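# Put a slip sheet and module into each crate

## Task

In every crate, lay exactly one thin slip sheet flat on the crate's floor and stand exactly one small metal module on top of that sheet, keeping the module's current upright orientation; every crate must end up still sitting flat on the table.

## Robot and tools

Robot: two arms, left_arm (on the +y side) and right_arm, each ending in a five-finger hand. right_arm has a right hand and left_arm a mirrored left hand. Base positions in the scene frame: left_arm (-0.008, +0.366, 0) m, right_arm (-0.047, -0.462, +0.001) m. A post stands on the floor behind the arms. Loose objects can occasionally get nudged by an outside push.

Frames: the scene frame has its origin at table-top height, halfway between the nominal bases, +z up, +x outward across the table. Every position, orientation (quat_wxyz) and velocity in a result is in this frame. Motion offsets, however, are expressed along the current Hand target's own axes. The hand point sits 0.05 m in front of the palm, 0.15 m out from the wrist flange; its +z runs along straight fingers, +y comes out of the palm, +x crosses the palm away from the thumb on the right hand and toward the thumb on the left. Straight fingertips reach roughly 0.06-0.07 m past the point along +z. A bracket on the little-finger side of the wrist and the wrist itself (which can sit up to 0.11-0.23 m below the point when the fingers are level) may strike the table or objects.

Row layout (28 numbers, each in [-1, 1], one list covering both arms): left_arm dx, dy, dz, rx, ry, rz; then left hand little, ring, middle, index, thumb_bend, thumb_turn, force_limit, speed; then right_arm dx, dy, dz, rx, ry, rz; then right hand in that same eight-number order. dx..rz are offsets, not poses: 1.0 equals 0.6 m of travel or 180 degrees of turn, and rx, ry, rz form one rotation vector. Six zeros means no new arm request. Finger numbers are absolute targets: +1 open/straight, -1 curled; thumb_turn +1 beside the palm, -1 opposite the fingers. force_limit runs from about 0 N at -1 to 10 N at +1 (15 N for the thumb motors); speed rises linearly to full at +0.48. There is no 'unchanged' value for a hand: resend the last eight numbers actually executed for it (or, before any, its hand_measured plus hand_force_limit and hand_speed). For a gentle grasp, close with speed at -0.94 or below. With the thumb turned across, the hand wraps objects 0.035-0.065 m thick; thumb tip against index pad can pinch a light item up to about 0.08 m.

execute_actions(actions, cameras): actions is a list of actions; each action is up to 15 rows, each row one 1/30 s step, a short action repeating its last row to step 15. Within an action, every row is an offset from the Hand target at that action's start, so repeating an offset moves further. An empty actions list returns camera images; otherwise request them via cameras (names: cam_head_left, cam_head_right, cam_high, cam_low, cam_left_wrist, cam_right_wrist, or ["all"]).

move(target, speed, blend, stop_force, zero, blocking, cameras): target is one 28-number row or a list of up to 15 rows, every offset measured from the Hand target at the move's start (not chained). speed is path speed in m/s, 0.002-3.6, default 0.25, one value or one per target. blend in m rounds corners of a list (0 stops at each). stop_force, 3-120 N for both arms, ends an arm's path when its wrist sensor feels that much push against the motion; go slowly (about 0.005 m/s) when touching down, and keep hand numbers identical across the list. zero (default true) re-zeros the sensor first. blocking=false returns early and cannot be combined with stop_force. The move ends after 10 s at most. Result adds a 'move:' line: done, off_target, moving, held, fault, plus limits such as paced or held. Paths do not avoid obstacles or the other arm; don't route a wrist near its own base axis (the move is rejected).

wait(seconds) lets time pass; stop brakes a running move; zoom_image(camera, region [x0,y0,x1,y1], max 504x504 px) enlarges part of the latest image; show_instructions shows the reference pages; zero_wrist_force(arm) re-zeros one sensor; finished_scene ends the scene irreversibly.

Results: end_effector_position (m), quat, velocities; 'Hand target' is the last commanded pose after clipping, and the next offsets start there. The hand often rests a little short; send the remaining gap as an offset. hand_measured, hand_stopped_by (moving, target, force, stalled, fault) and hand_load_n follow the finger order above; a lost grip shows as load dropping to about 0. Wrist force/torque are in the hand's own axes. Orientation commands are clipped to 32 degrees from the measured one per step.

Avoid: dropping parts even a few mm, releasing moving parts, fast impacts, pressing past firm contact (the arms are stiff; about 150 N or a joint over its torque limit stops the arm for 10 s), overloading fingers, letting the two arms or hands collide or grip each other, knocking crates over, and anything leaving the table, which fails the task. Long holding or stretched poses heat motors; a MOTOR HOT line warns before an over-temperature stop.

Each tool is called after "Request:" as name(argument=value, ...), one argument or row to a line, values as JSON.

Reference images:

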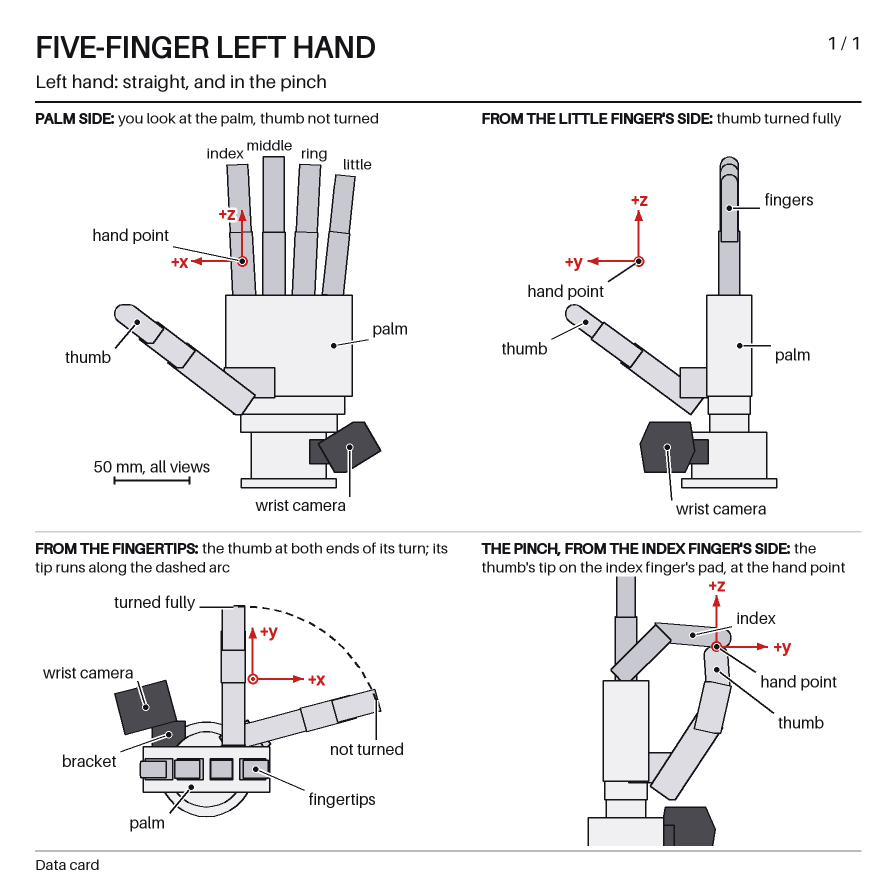

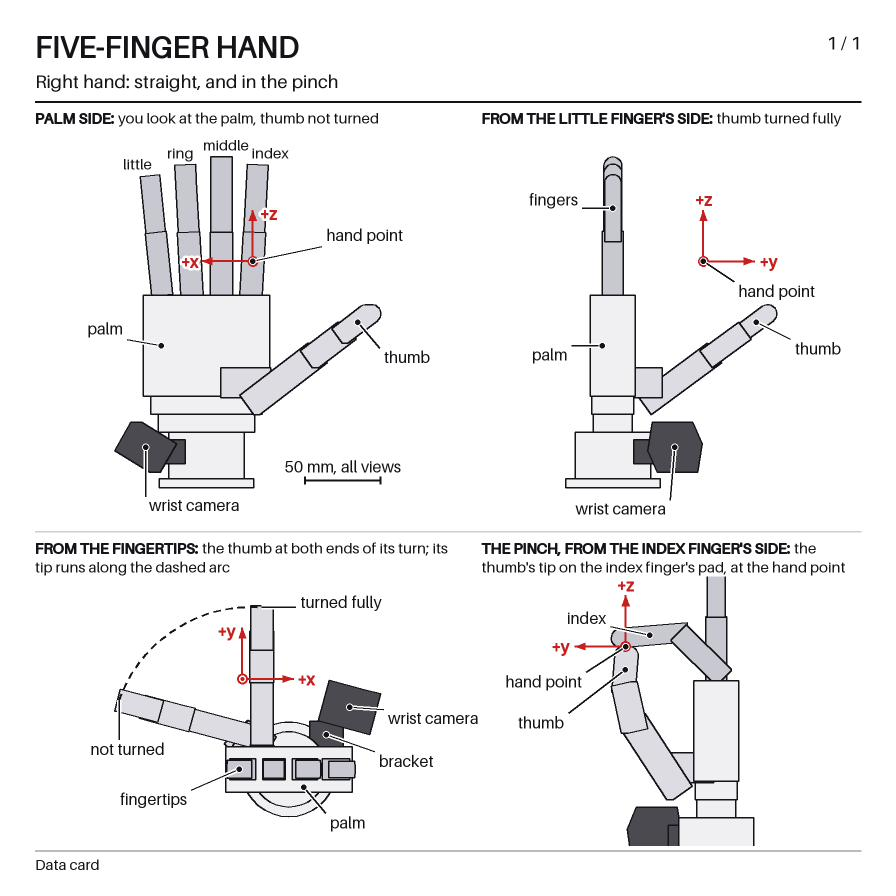

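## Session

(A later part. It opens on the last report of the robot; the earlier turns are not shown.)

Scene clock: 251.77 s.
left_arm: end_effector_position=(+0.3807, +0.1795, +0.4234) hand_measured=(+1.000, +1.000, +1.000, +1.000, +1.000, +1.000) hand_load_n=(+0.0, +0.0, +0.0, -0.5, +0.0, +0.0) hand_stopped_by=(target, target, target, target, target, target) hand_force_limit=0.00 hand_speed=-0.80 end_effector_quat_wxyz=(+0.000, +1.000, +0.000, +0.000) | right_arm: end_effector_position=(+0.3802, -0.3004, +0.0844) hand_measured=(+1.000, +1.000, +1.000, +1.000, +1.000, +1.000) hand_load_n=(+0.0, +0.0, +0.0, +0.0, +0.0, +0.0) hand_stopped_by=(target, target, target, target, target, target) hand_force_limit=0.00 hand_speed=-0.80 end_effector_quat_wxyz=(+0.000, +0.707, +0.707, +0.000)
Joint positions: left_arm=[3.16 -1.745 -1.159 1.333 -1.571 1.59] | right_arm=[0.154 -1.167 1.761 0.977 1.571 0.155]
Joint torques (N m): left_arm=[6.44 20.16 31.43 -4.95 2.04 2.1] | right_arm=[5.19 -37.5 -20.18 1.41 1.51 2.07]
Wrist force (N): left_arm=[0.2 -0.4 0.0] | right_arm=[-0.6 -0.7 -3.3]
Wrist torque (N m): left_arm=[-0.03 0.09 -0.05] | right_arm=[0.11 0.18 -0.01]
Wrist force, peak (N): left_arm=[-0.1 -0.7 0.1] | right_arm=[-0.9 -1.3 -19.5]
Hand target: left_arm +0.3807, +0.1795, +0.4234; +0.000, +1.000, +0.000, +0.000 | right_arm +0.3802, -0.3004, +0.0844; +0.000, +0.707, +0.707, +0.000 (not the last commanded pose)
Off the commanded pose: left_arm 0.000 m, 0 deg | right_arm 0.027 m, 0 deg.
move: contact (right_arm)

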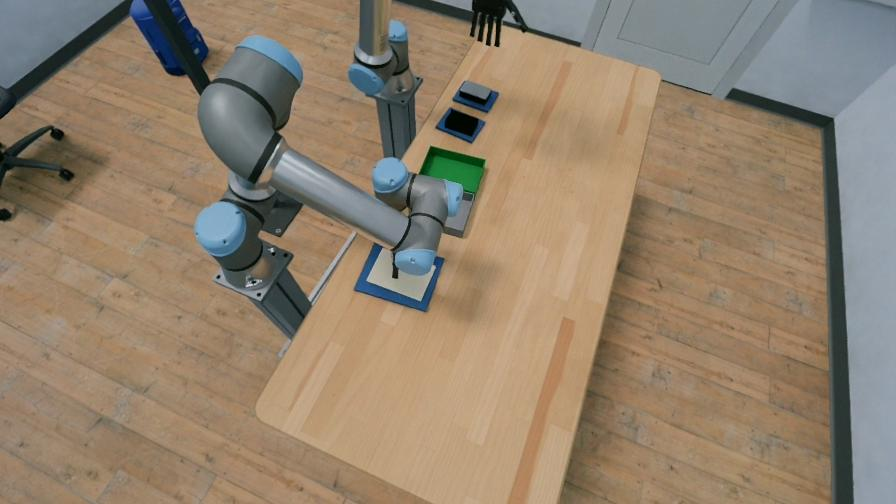

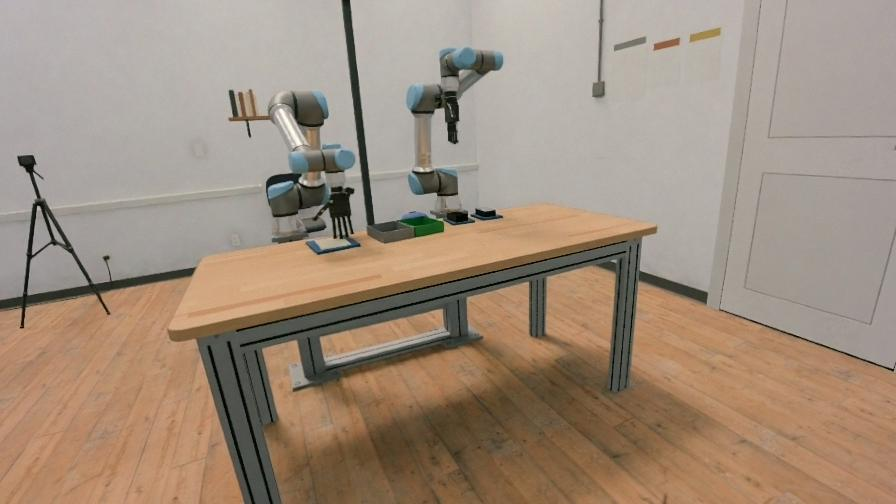

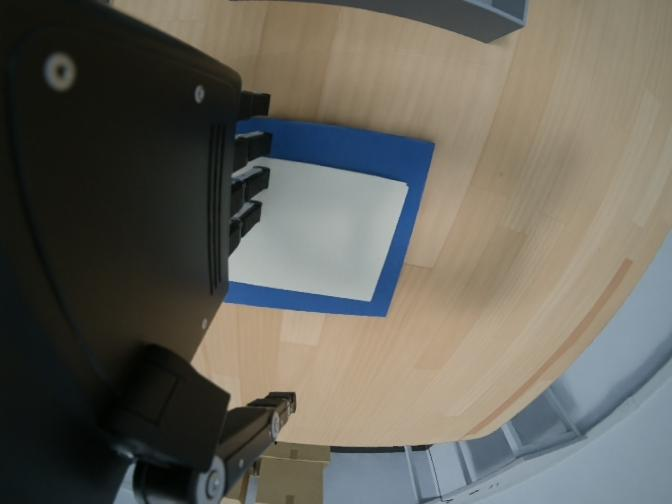

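Request:
move(
  target=[
    [0,-0.1,0.03,0,0,0,1,1,1,1,1,1,0,-0.8,0,0,-0.193,0,0,0,1,1,1,1,1,1,0,-0.8],
    [0,-0.3333,0.1667,0,0,0,1,1,1,1,1,1,0,-0.8,0.4,0,-0.193,0,0,0,1,1,1,1,1,1,0,-0.8],
  ],
  speed=0.2,
  blend=[0.03,0],
  cameras=["cam_high","cam_left_wrist","cam_right_wrist","cam_low"],
)

Scene clock: 381.53 s.
left_arm: end_effector_position=(+0.3807, +0.3794, +0.3234) hand_measured=(+1.000, +1.000, +1.000, +1.000, +1.000, +1.000) hand_load_n=(+0.0, +0.0, +0.0, +0.0, +0.0, +0.0) hand_stopped_by=(target, target, target, target, target, target) hand_force_limit=0.00 hand_speed=-0.80 end_effector_quat_wxyz=(+0.000, +1.000, +0.000, +0.000) | right_arm: end_effector_position=(+0.3805, -0.0605, +0.2003) hand_measured=(+1.000, +1.000, +1.000, +1.000, +1.000, +1.000) hand_load_n=(+0.0, +0.0, +0.0, +0.0, -0.5, +0.0) hand_stopped_by=(target, target, target, target, target, target) hand_force_limit=0.00 hand_speed=-0.80 end_effector_quat_wxyz=(+0.000, +0.707, +0.707, +0.000)
Joint positions: left_arm=[3.717 -1.683 -1.488 1.6 -1.57 2.147] | right_arm=[0.628 -0.908 1.029 1.449 1.57 0.629]
Joint torques (N m): left_arm=[7.42 28.92 31.67 -3.41 0.91 1.89] | right_arm=[8.18 -32.24 -23.68 2.56 0.31 1.87]
Wrist force (N): left_arm=[0.5 -0.4 0.1] | right_arm=[0.0 -0.6 0.9]
Wrist torque (N m): left_arm=[0.00 -0.02 0.02] | right_arm=[-0.20 -0.01 0.07]
Wrist force, peak (N): left_arm=[0.5 -1.7 1.0] | right_arm=[-0.8 -0.9 -3.7]
Hand target: left_arm +0.3807, +0.3794, +0.3234; +0.000, +1.000, +0.000, +0.000 | right_arm +0.3804, -0.0604, +0.2003; +0.000, +0.707, +0.707, +0.000
Off the commanded pose: left_arm 0.000 m, 0 deg | right_arm 0.000 m, 0 deg.
move: done
Images, in order (width x height): cam_high 896x504, cam_low 896x504, cam_left_wrist 672x504, cam_right_wrist 672x504.

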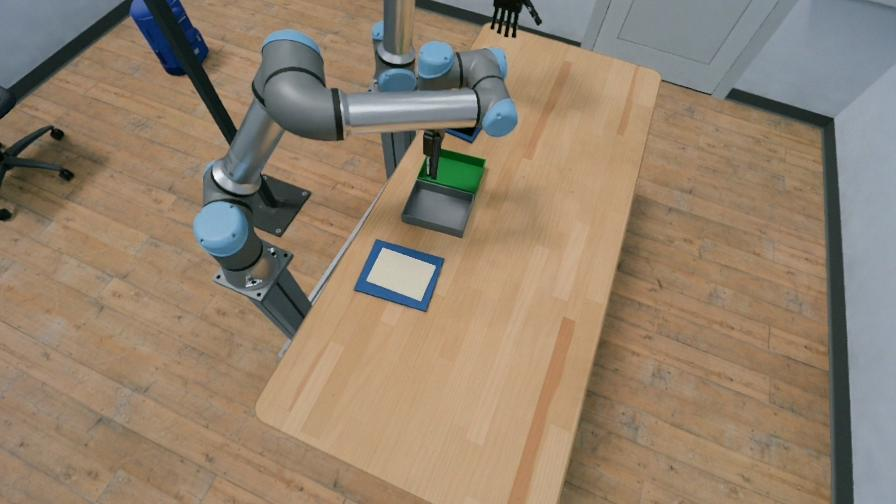

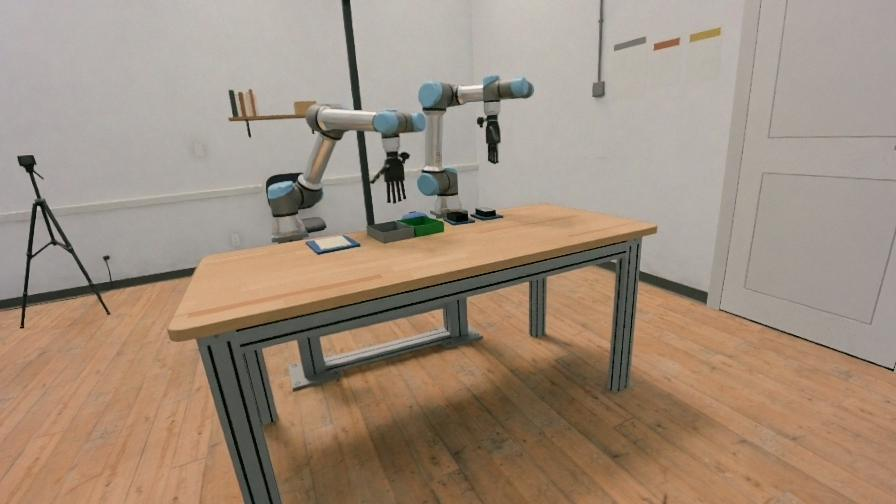

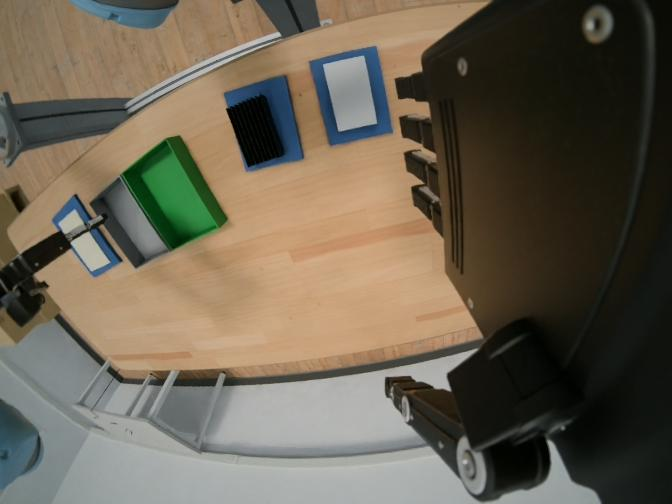

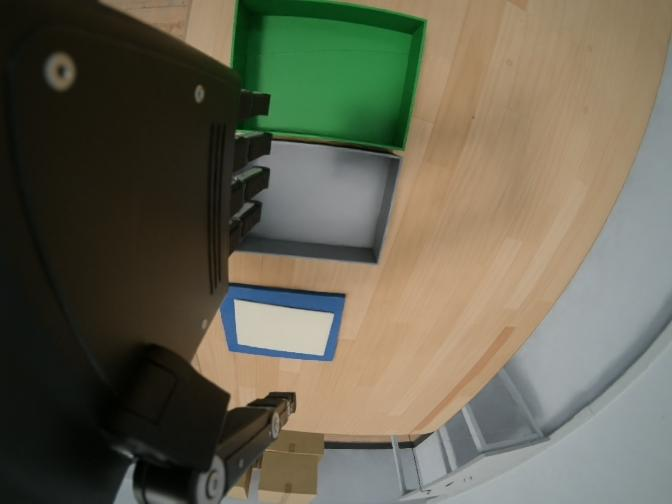

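Request:
move(
  target=[0,0,0,0,0,0,1,1,1,1,1,1,0,-0.8,0,-0.2174,-0.1623,0,0,0,1,1,1,1,1,1,0,-0.8],
  speed=0.2,
  cameras=["cam_right_wrist"],
)

Request:
zoom_image(
  camera="cam_right_wrist",
  region=[270, 60, 570, 360],
)

Scene clock: 391.70 s.
left_arm: end_effector_position=(+0.3807, +0.3794, +0.3234) hand_measured=(+1.000, +1.000, +1.000, +1.000, +1.000, +1.000) hand_load_n=(+0.0, +0.0, +0.0, +0.0, +0.0, +0.0) hand_stopped_by=(target, target, target, target, target, target) hand_force_limit=0.00 hand_speed=-0.80 end_effector_quat_wxyz=(+0.000, +1.000, +0.000, +0.000) | right_arm: end_effector_position=(+0.2501, -0.0603, +0.2976) hand_measured=(+1.000, +1.000, +1.000, +1.000, +1.000, +1.000) hand_load_n=(+0.0, +0.0, +0.0, +0.0, +0.0, +0.0) hand_stopped_by=(target, target, target, target, target, target) hand_force_limit=0.00 hand_speed=-0.80 end_effector_quat_wxyz=(+0.000, +0.707, +0.707, +0.000)
Joint positions: left_arm=[3.717 -1.682 -1.488 1.6 -1.57 2.147] | right_arm=[0.795 -1.128 1.127 1.573 1.57 0.796]
Joint torques (N m): left_arm=[7.15 31.66 31.68 -0.81 -1.85 2.15] | right_arm=[4.58 -42.75 -26.34 2.42 1.7 0.42]
Wrist force (N): left_arm=[0.4 -0.3 0.3] | right_arm=[-0.4 -0.9 0.6]
Wrist torque (N m): left_arm=[0.00 0.00 -0.01] | right_arm=[-0.19 0.06 0.01]
Wrist force, peak (N): left_arm=[0.7 -0.5 0.4] | right_arm=[-0.4 -2.3 -0.6]
Hand target: left_arm +0.3807, +0.3794, +0.3234; +0.000, +1.000, +0.000, +0.000 | right_arm +0.2500, -0.0603, +0.2977; +0.000, +0.707, +0.707, +0.000
Off the commanded pose: left_arm 0.000 m, 0 deg | right_arm 0.000 m, 0 deg.
move: done

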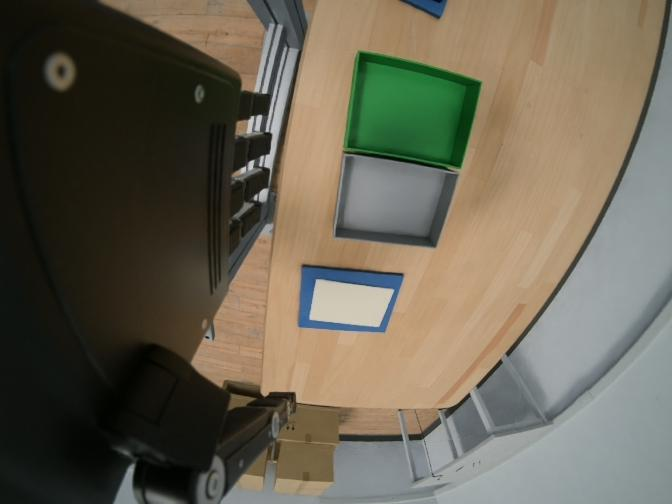

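Scaled by 1.680 from the camera's image (finer frame: 960x720).

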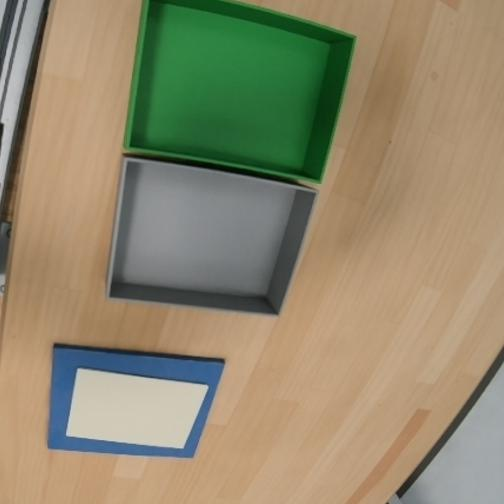

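Request:
zoom_image(
  camera="cam_right_wrist",
  region=[320, 140, 480, 260],
)

Scaled by 3.150 from the camera's image (finer frame: 960x720).

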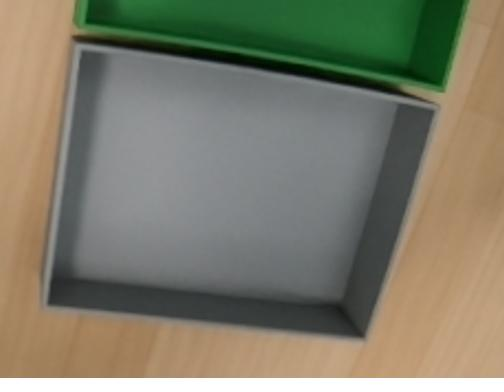

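Request:
move(
  target=[0,0,0,0,0,0,1,1,1,1,1,1,0,-0.8,-0.4,0,0,0,0,0,1,1,1,1,1,1,0,-0.8],
  speed=0.25,
  cameras=["cam_right_wrist","cam_high","cam_left_wrist"],
)

Request:
zoom_image(
  camera="cam_right_wrist",
  region=[310, 130, 470, 250],
)

Request:
zoom_image(
  camera="cam_high",
  region=[350, 60, 510, 320],
)

Request:
zoom_image(
  camera="cam_left_wrist",
  region=[200, 30, 400, 190],
)

Scene clock: 414.83 s.
left_arm: end_effector_position=(+0.3807, +0.3794, +0.3234) hand_measured=(+1.000, +1.000, +1.000, +1.000, +1.000, +1.000) hand_load_n=(+0.0, +0.0, +0.0, +0.0, -0.5, +0.0) hand_stopped_by=(target, target, target, target, target, target) hand_force_limit=0.00 hand_speed=-0.80 end_effector_quat_wxyz=(+0.000, +1.000, +0.000, +0.000) | right_arm: end_effector_position=(+0.2499, -0.3003, +0.2977) hand_measured=(+1.000, +1.000, +1.000, +1.000, +1.000, +1.000) hand_load_n=(+0.0, +0.0, +0.0, +0.0, +0.0, +0.0) hand_stopped_by=(target, target, target, target, target, target) hand_force_limit=0.00 hand_speed=-0.80 end_effector_quat_wxyz=(+0.000, +0.707, +0.707, +0.000) end_effector_velocity=(+0.000, +0.000, +0.000) end_effector_angular_velocity=(-0.001, +0.001, +0.006)
Joint positions: left_arm=[3.717 -1.682 -1.488 1.6 -1.57 2.147] | right_arm=[0.229 -1.609 1.711 1.469 1.57 0.23]
Joint velocities: left_arm=[within noise] | right_arm=[-0.002 0 0.002 0 0 -0.009]
Joint torques (N m): left_arm=[8.36 29.88 31.47 -0.71 -1.55 2.16] | right_arm=[-9.05 -24.07 -12.09 2.4 1.66 -1.92]
Wrist force (N): left_arm=[0.6 -0.3 0.1] | right_arm=[-0.9 -0.4 0.4]
Wrist torque (N m): left_arm=[0.01 -0.03 -0.01] | right_arm=[-0.10 0.12 -0.01]
Wrist force, peak (N): left_arm=[0.7 -0.4 0.4] | right_arm=[-3.0 -0.6 0.5]
Hand target: left_arm +0.3807, +0.3794, +0.3234; +0.000, +1.000, +0.000, +0.000 | right_arm +0.2498, -0.3003, +0.2977; +0.000, +0.707, +0.707, +0.000
Off the commanded pose: left_arm 0.000 m, 0 deg | right_arm 0.000 m, 0 deg.
move: done
Images, in order (width x height): cam_high 896x504, cam_left_wrist 672x504, cam_right_wrist 672x504.

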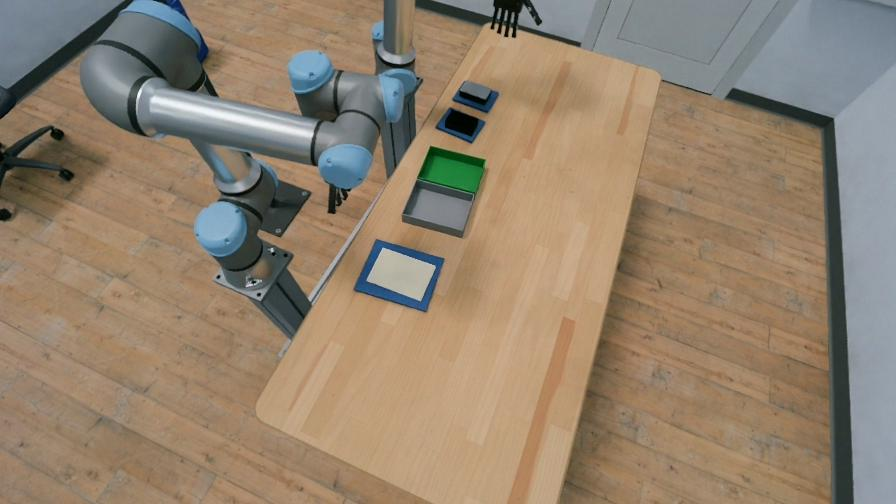

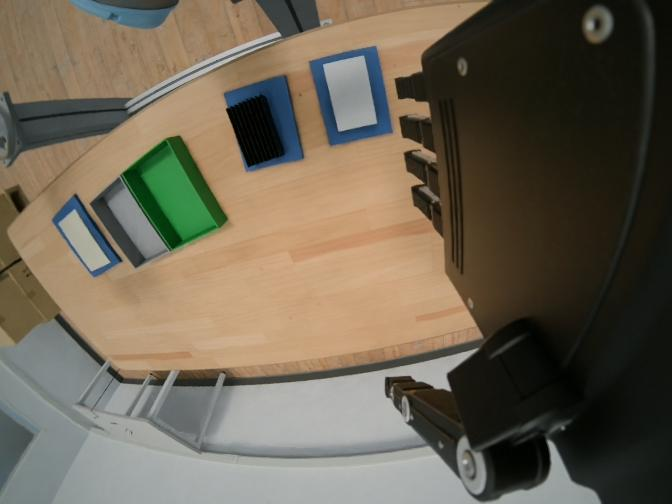

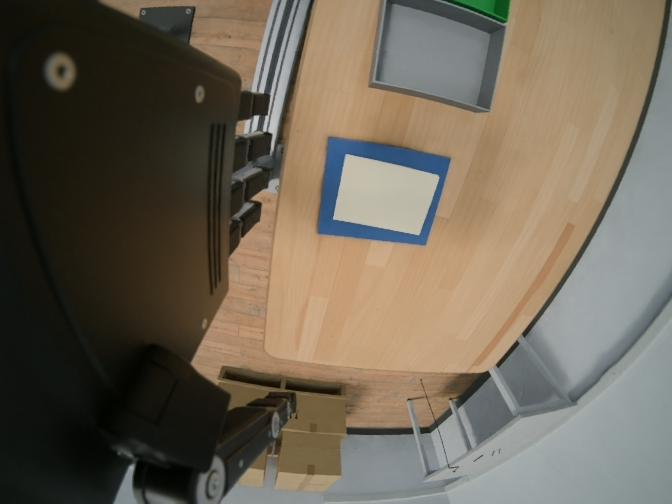

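Scaled by 3.150 from the camera's image (finer frame: 960x720).

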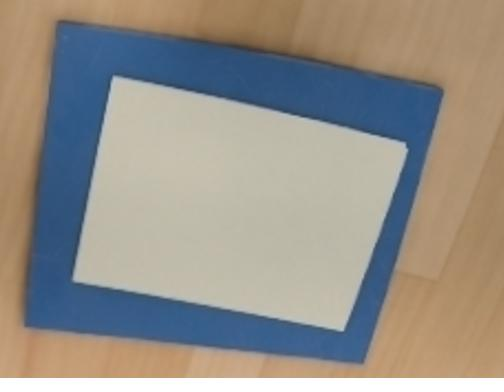

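Scaled by 1.938 from the camera's image (finer frame: 1280x720).

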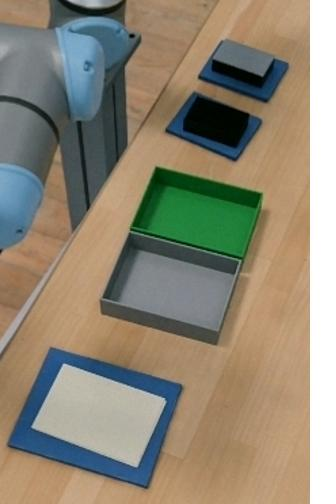

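Scaled by 2.520 from the camera's image (finer frame: 960x720).

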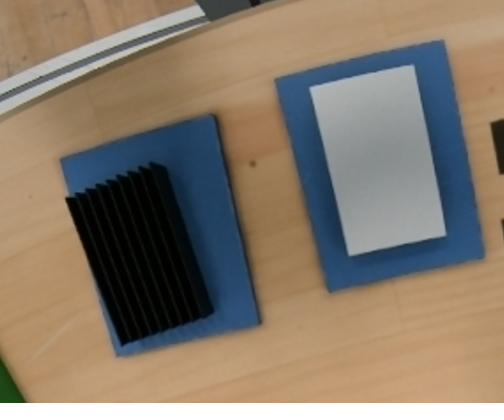

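Request:
move(
  target=[0,0,0,0,0,0,1,1,1,1,1,1,0,-0.8,0,0,0.329,0,0,0,1,1,1,1,1,1,0,-0.8],
  speed=0.15,
  cameras=["cam_high","cam_right_wrist"],
)

Request:
zoom_image(
  camera="cam_high",
  region=[300, 200, 460, 330],
)

Request:
move(
  target=[0,0,0,0,0,0,1,1,1,1,1,1,0,-0.8,-0.1667,0.1667,0,0,0,0,1,1,1,1,1,1,0,-0.8],
  speed=0.15,
  cameras=["cam_high","cam_right_wrist"],
)

Request:
zoom_image(
  camera="cam_high",
  region=[300, 200, 460, 330],
)

Scene clock: 537.30 s.
left_arm: end_effector_position=(+0.3807, +0.3794, +0.3234) hand_measured=(+1.000, +1.000, +1.000, +1.000, +1.000, +1.000) hand_load_n=(+0.0, +0.0, +0.0, +0.0, +0.0, +0.0) hand_stopped_by=(target, target, target, target, target, target) hand_force_limit=0.00 hand_speed=-0.80 end_effector_quat_wxyz=(+0.000, +1.000, +0.000, +0.000) | right_arm: end_effector_position=(+0.2498, -0.3003, +0.1004) hand_measured=(+1.000, +1.000, +1.000, +1.000, +1.000, +1.000) hand_load_n=(+0.5, +0.0, +0.0, +0.0, +0.0, +0.0) hand_stopped_by=(target, target, target, target, target, target) hand_force_limit=0.00 hand_speed=-0.80 end_effector_quat_wxyz=(+0.000, +0.707, +0.707, +0.000)
Joint positions: left_arm=[3.717 -1.682 -1.488 1.6 -1.57 2.147] | right_arm=[0.229 -1.432 2.07 0.933 1.57 0.23]
Joint torques (N m): left_arm=[8.15 29.4 30.45 -0.86 -1.25 2.07] | right_arm=[6.34 -11.71 -8.64 1.29 -0.34 2.17]
Wrist force (N): left_arm=[0.4 -0.2 0.3] | right_arm=[-0.2 -0.5 0.4]
Wrist torque (N m): left_arm=[0.01 0.00 -0.02] | right_arm=[-0.11 0.04 0.06]
Wrist force, peak (N): left_arm=[0.7 -0.5 0.2] | right_arm=[-0.3 -0.6 1.8]
Hand target: left_arm +0.3807, +0.3794, +0.3234; +0.000, +1.000, +0.000, +0.000 | right_arm +0.2498, -0.3003, +0.1003; +0.000, +0.707, +0.707, +0.000
Off the commanded pose: left_arm 0.000 m, 0 deg | right_arm 0.000 m, 0 deg.
move: done

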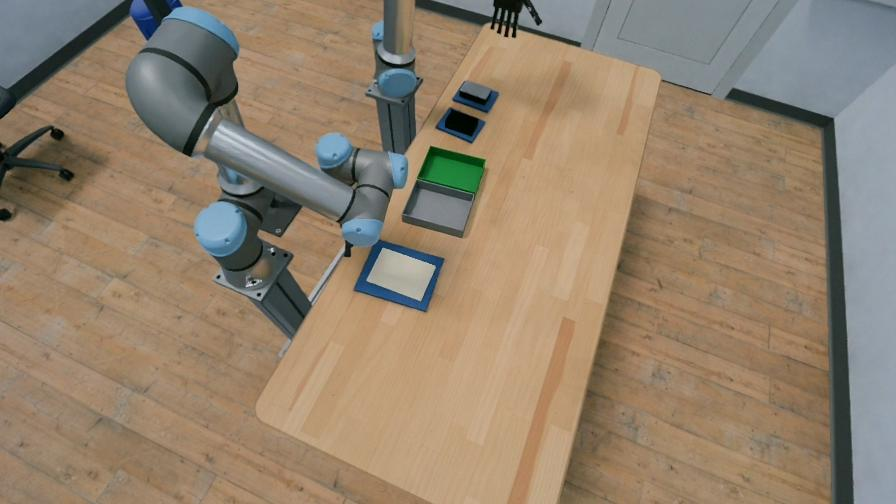

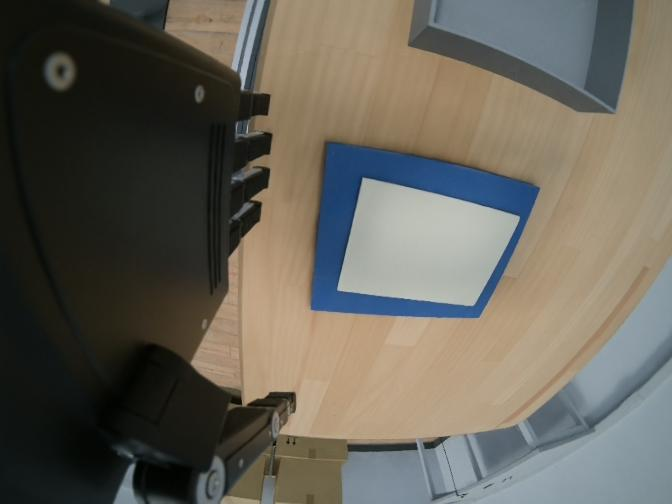

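Scaled by 3.150 from the camera's image (finer frame: 1280x720).

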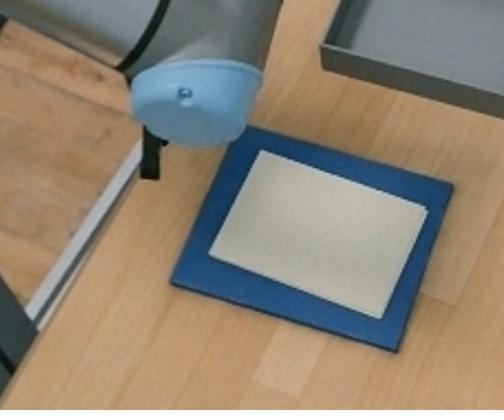

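Scene clock: 538.70 s.
left_arm: end_effector_position=(+0.3807, +0.3794, +0.3234) hand_measured=(+1.000, +1.000, +1.000, +1.000, +1.000, +1.000) hand_load_n=(+0.0, +0.0, +0.0, +0.0, +0.0, +0.0) hand_stopped_by=(target, target, target, target, target, target) hand_force_limit=0.00 hand_speed=-0.80 end_effector_quat_wxyz=(+0.000, +1.000, +0.000, +0.000) | right_arm: end_effector_position=(+0.3496, -0.4003, +0.1002) hand_measured=(+1.000, +1.000, +1.000, +1.000, +1.000, +1.000) hand_load_n=(+0.0, +0.0, +0.0, +0.0, +0.0, +0.5) hand_stopped_by=(target, target, target, target, target, target) hand_force_limit=0.00 hand_speed=-0.80 end_effector_quat_wxyz=(+0.000, +0.707, +0.707, +0.000)
Joint positions: left_arm=[3.717 -1.682 -1.488 1.6 -1.57 2.147] | right_arm=[-0.125 -1.33 1.943 0.959 1.571 -0.124]
Joint torques (N m): left_arm=[8.22 31.85 28.75 -0.65 -1.15 2.2] | right_arm=[-7.22 -24.14 -18.32 0.49 -0.64 -1.27]
Wrist force (N): left_arm=[0.6 -0.3 0.2] | right_arm=[-0.2 -0.9 0.3]
Wrist torque (N m): left_arm=[0.00 -0.03 0.00] | right_arm=[-0.19 0.04 -0.09]
Wrist force, peak (N): left_arm=[0.7 -0.6 0.2] | right_arm=[0.6 -1.9 0.6]
Hand target: left_arm +0.3807, +0.3794, +0.3234; +0.000, +1.000, +0.000, +0.000 | right_arm +0.3497, -0.4004, +0.1002; +0.000, +0.707, +0.707, +0.000
Off the commanded pose: left_arm 0.000 m, 0 deg | right_arm 0.000 m, 0 deg.
move: done

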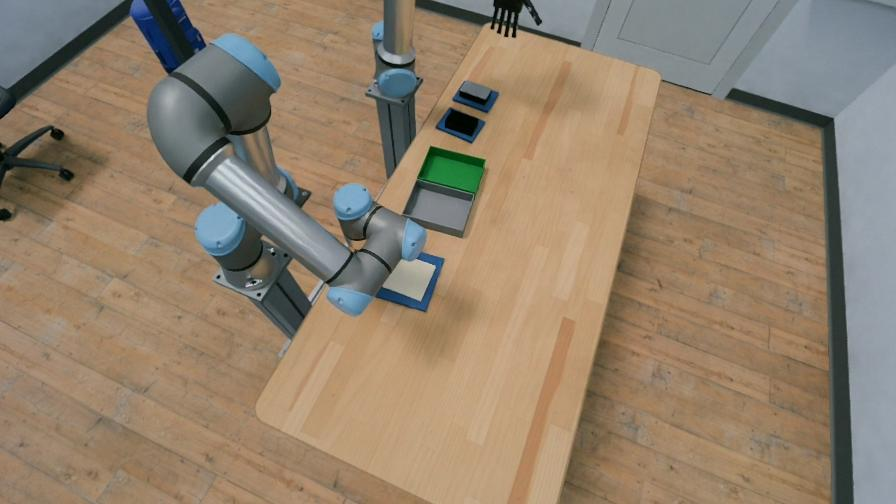

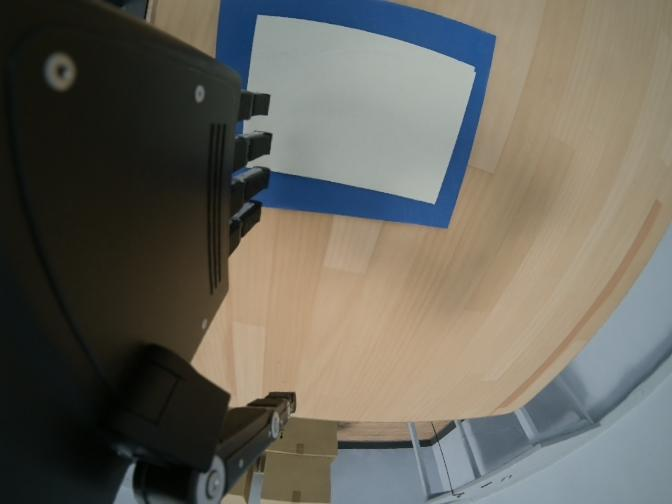

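Scaled by 3.150 from the camera's image (finer frame: 1280x720).

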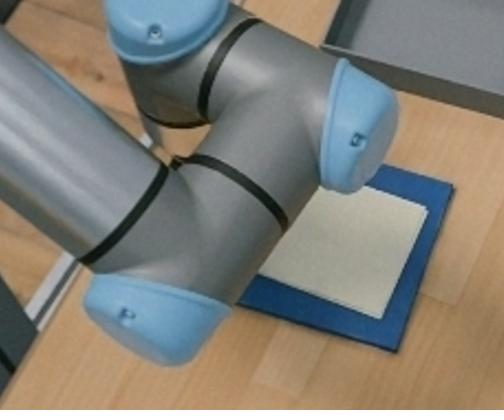

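Request:
move(
  target=[0,0,0,0,0,0,1,1,1,1,1,1,0,-0.8,0.1555,0.1507,0,0,0,0,-1,1,-1,1,1,1,0,-0.2],
  speed=0.15,
  cameras=["cam_high","cam_right_wrist","cam_low"],
)

Request:
zoom_image(
  camera="cam_high",
  region=[320, 200, 480, 330],
)

Request:
zoom_image(
  camera="cam_low",
  region=[290, 170, 390, 265],
)

Scene clock: 599.47 s.
left_arm: end_effector_position=(+0.3807, +0.3794, +0.3234) hand_measured=(+1.000, +1.000, +1.000, +1.000, +1.000, +1.000) hand_load_n=(+0.0, +0.0, +0.0, +0.0, -0.5, +0.0) hand_stopped_by=(target, target, target, target, target, target) hand_force_limit=0.00 hand_speed=-0.80 end_effector_quat_wxyz=(+0.000, +1.000, +0.000, +0.000) | right_arm: end_effector_position=(+0.4402, -0.3072, +0.1002) hand_measured=(-1.000, +1.000, +1.000, +1.000, +1.000, +1.000) hand_load_n=(+0.0, +0.0, +0.0, +0.0, +0.0, +0.0) hand_stopped_by=(target, target, fault, target, target, target) hand_force_limit=0.00 hand_speed=-0.20 end_effector_quat_wxyz=(+0.000, +0.707, +0.707, +0.000)
Joint positions: left_arm=[3.717 -1.682 -1.488 1.6 -1.57 2.147] | right_arm=[0.118 -1.078 1.575 1.074 1.571 0.12]
Joint torques (N m): left_arm=[7.4 31.4 29.97 -0.44 -0.83 2.1] | right_arm=[6.05 -23.97 -23.83 2.25 0.74 0.49]
Wrist force (N): left_arm=[0.4 -0.2 0.1] | right_arm=[-0.4 -0.5 0.2]
Wrist torque (N m): left_arm=[0.03 -0.01 -0.02] | right_arm=[-0.10 0.05 0.02]
Wrist force, peak (N): left_arm=[0.8 -0.4 0.1] | right_arm=[-1.3 -1.9 0.3]
Hand target: left_arm +0.3807, +0.3794, +0.3234; +0.000, +1.000, +0.000, +0.000 | right_arm +0.4402, -0.3072, +0.1002; +0.000, +0.707, +0.707, +0.000
Off the commanded pose: left_arm 0.000 m, 0 deg | right_arm 0.000 m, 0 deg.
move: done
Images, in order (width x height): cam_high 896x504, cam_low 896x504, cam_right_wrist 672x504.

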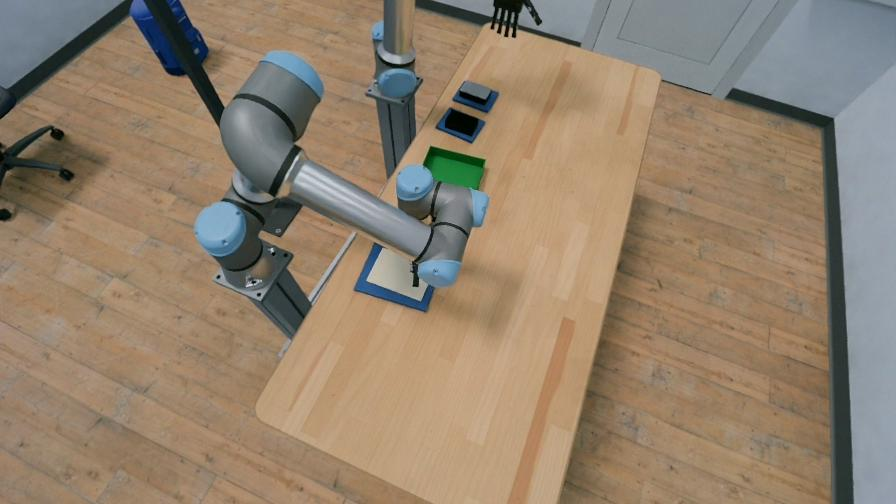

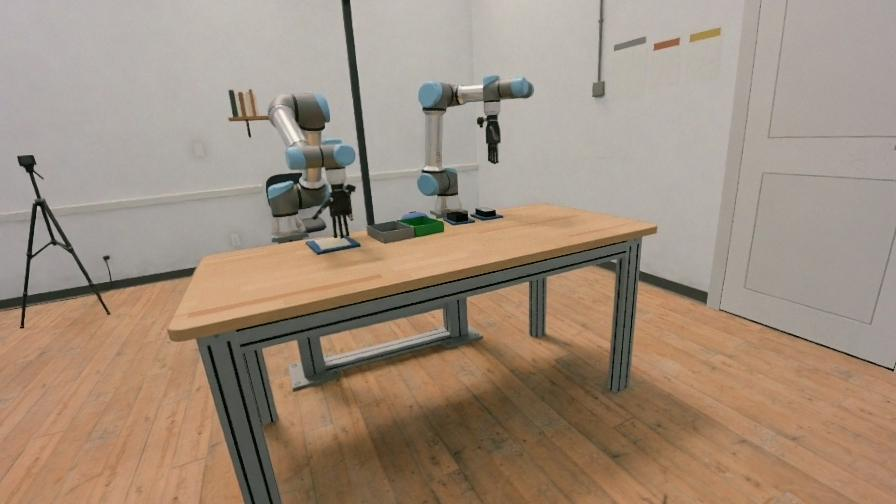

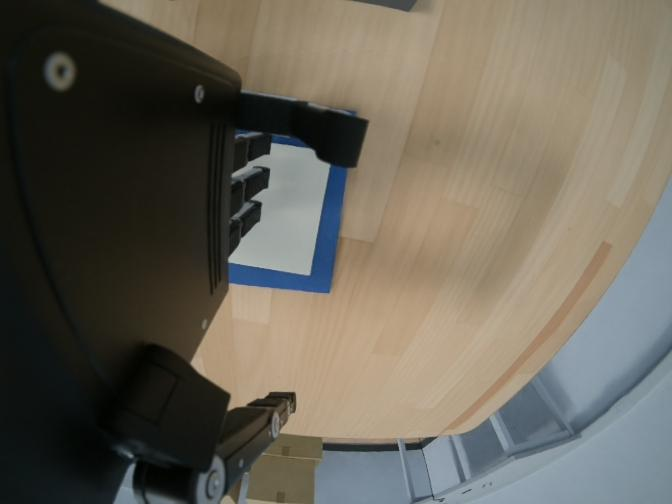

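Scaled by 3.150 from the camera's image (finer frame: 1280x720).

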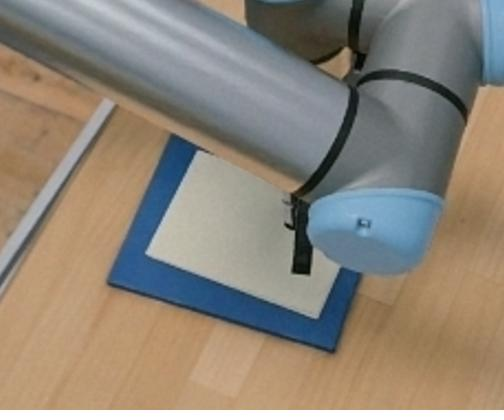

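Scaled by 5.040 from the camera's image (finer frame: 1280x720).

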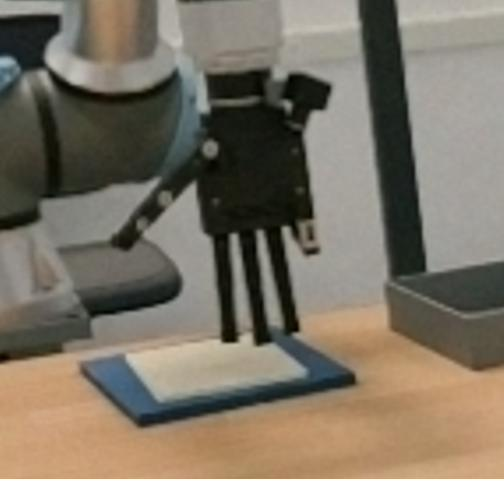

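Request:
execute_actions(
  actions=[
    [[0,0,0,0,0,0,-1,-1,-1,-1,1,-1,0,0.2,0,0,0,0,0,0,-1,-1,-1,-1,1,1,0,0]],
  ],
)

Request:
wait(
  seconds=1.5,
  cameras=["cam_left_wrist","cam_right_wrist"],
)

Scene clock: 614.47 s.
left_arm: end_effector_position=(+0.3807, +0.3794, +0.3234) hand_measured=(-1.000, -1.000, -1.000, -1.000, +1.000, -1.000) hand_load_n=(+0.0, +0.0, +0.0, +0.0, -0.5, +0.0) hand_stopped_by=(target, target, target, target, target, target) hand_force_limit=0.00 hand_speed=0.20 end_effector_quat_wxyz=(+0.000, +1.000, +0.000, +0.000) | right_arm: end_effector_position=(+0.4402, -0.3072, +0.1002) hand_measured=(-1.000, -1.000, +1.000, -1.000, +1.000, +1.000) hand_load_n=(+0.0, +0.0, +0.0, +0.0, +0.0, +0.0) hand_stopped_by=(target, target, fault, target, target, target) hand_force_limit=0.00 hand_speed=0.00 end_effector_quat_wxyz=(+0.000, +0.707, +0.707, +0.000)
Joint positions: left_arm=[3.717 -1.682 -1.488 1.6 -1.57 2.147] | right_arm=[0.118 -1.078 1.575 1.074 1.571 0.12]
Joint torques (N m): left_arm=[5.66 29.91 30.17 -0.8 -0.49 2.15] | right_arm=[6.38 -24.76 -21.85 2.42 -1.27 1.99]
Wrist force (N): left_arm=[0.4 -0.4 0.2] | right_arm=[-0.4 -0.3 0.3]
Wrist torque (N m): left_arm=[0.00 0.01 -0.02] | right_arm=[-0.08 0.04 0.03]
Wrist force, peak (N): left_arm=[0.7 -0.7 0.4] | right_arm=[-0.5 -0.7 0.4]
Hand target: left_arm +0.3807, +0.3794, +0.3234; +0.000, +1.000, +0.000, +0.000 | right_arm +0.4402, -0.3072, +0.1002; +0.000, +0.707, +0.707, +0.000
Off the commanded pose: left_arm 0.000 m, 0 deg | right_arm 0.000 m, 0 deg.

Scene clock: 615.97 s.
left_arm: end_effector_position=(+0.3807, +0.3794, +0.3234) hand_measured=(-1.000, -1.000, -1.000, -1.000, +1.000, -1.000) hand_load_n=(+0.0, +0.0, +0.0, +0.0, +0.0, +0.0) hand_stopped_by=(target, target, target, target, target, target) hand_force_limit=0.00 hand_speed=0.20 end_effector_quat_wxyz=(+0.000, +1.000, +0.000, +0.000) | right_arm: end_effector_position=(+0.4402, -0.3072, +0.1002) hand_measured=(-1.000, -1.000, +1.000, -1.000, +1.000, +1.000) hand_load_n=(+0.0, +0.0, +0.0, +0.0, +0.0, +0.0) hand_stopped_by=(target, target, fault, target, target, target) hand_force_limit=0.00 hand_speed=0.00 end_effector_quat_wxyz=(+0.000, +0.707, +0.707, +0.000)
Joint positions: left_arm=[3.717 -1.682 -1.488 1.6 -1.57 2.147] | right_arm=[0.118 -1.078 1.575 1.074 1.571 0.12]
Joint torques (N m): left_arm=[2.16 30.3 28.1 -0.77 -0.51 2] | right_arm=[6.45 -26.14 -19.41 2.66 -1.23 2.14]
Wrist force (N): left_arm=[0.6 -0.5 0.2] | right_arm=[-0.5 -0.6 0.3]
Wrist torque (N m): left_arm=[0.00 -0.02 0.00] | right_arm=[-0.12 0.06 0.01]
Wrist force, peak (N): left_arm=[0.8 -0.4 0.3] | right_arm=[-0.7 -0.6 0.3]
Hand target: left_arm +0.3807, +0.3794, +0.3234; +0.000, +1.000, +0.000, +0.000 | right_arm +0.4402, -0.3072, +0.1002; +0.000, +0.707, +0.707, +0.000
Off the commanded pose: left_arm 0.000 m, 0 deg | right_arm 0.000 m, 0 deg.
wait: 1.50 s; at rest by 0.17 s

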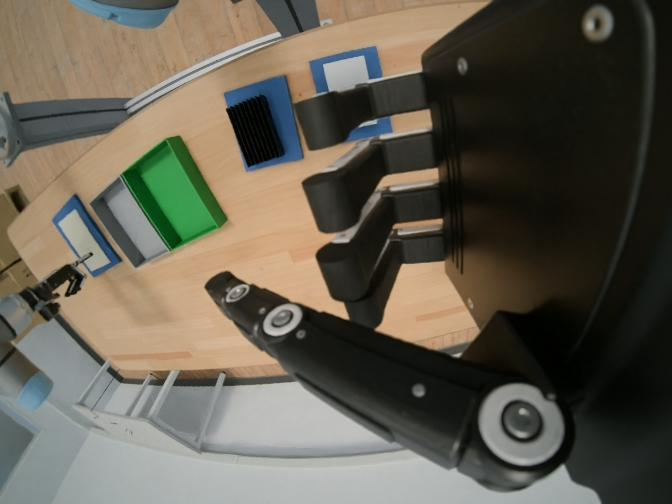

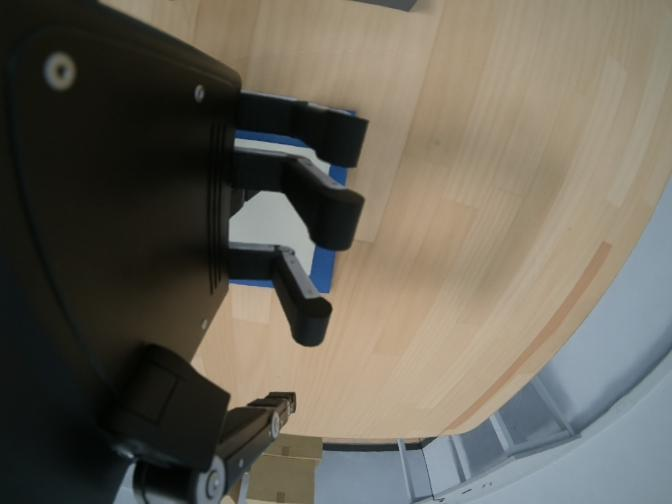

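Request:
move(
  target=[
    [0,0,0,0,0,-0.25,-1,1,-1,1,1,1,0,0,0,0,-0.4,0,0,0,1,1,1,1,1,1,0,0],
    [0,0.1,0,0,0,-0.5,-1,1,-1,1,1,1,0,0,-0.8,-0.2333,-0.5,0,0,0,1,1,1,1,1,1,0,0],
  ],
  speed=0.3,
  blend=[0.05,0],
  cameras=["cam_high"],
)

Scene clock: 652.27 s.
left_arm: end_effector_position=(+0.3808, +0.3195, +0.3234) hand_measured=(-1.000, +1.000, -1.000, +1.000, +1.000, +1.000) hand_load_n=(+0.0, +0.0, +0.0, +0.0, +0.0, +0.0) hand_stopped_by=(target, target, target, target, target, target) hand_force_limit=0.00 hand_speed=0.00 end_effector_quat_wxyz=(+0.000, +0.707, +0.707, +0.000) end_effector_velocity=(-0.001, +0.000, +0.000) end_effector_angular_velocity=(+0.000, +0.000, +0.006) | right_arm: end_effector_position=(+0.3000, -0.7870, +0.4002) hand_measured=(+1.000, +1.000, +1.000, +1.000, +1.000, +1.000) hand_load_n=(+0.0, +0.0, +0.0, +0.0, +0.0, +0.0) hand_stopped_by=(target, target, fault, target, target, target) hand_force_limit=0.00 hand_speed=0.00 end_effector_quat_wxyz=(+0.000, +0.707, +0.707, +0.000)
Joint positions: left_arm=[3.315 -1.612 -1.564 1.606 -1.571 0.175] | right_arm=[-1.129 -1.324 1.132 1.764 1.571 -1.128]
Joint velocities: left_arm=[0 0.001 -0.001 0 0 -0.006] | right_arm=[within noise]
Joint torques (N m): left_arm=[-3.39 27.27 8.39 -4.21 0.69 -1.51] | right_arm=[-6.6 -18.37 -25.85 1.59 0.81 -2.41]
Wrist force (N): left_arm=[0.3 -0.4 0.0] | right_arm=[-0.2 -0.6 0.5]
Wrist torque (N m): left_arm=[-0.03 0.08 -0.08] | right_arm=[-0.15 0.04 -0.01]
Wrist force, peak (N): left_arm=[0.8 -0.5 0.2] | right_arm=[-2.3 -1.5 0.6]
Hand target: left_arm +0.3807, +0.3194, +0.3234; +0.000, +0.707, +0.707, +0.000 | right_arm +0.3000, -0.7871, +0.4002; +0.000, +0.707, +0.707, +0.000
Off the commanded pose: left_arm 0.000 m, 0 deg | right_arm 0.000 m, 0 deg.
move: done; blend cut to 0 m at target 1

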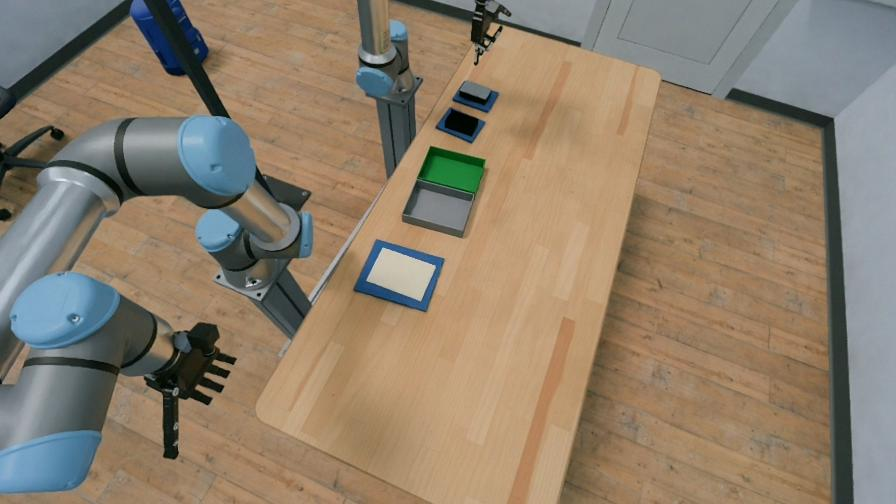

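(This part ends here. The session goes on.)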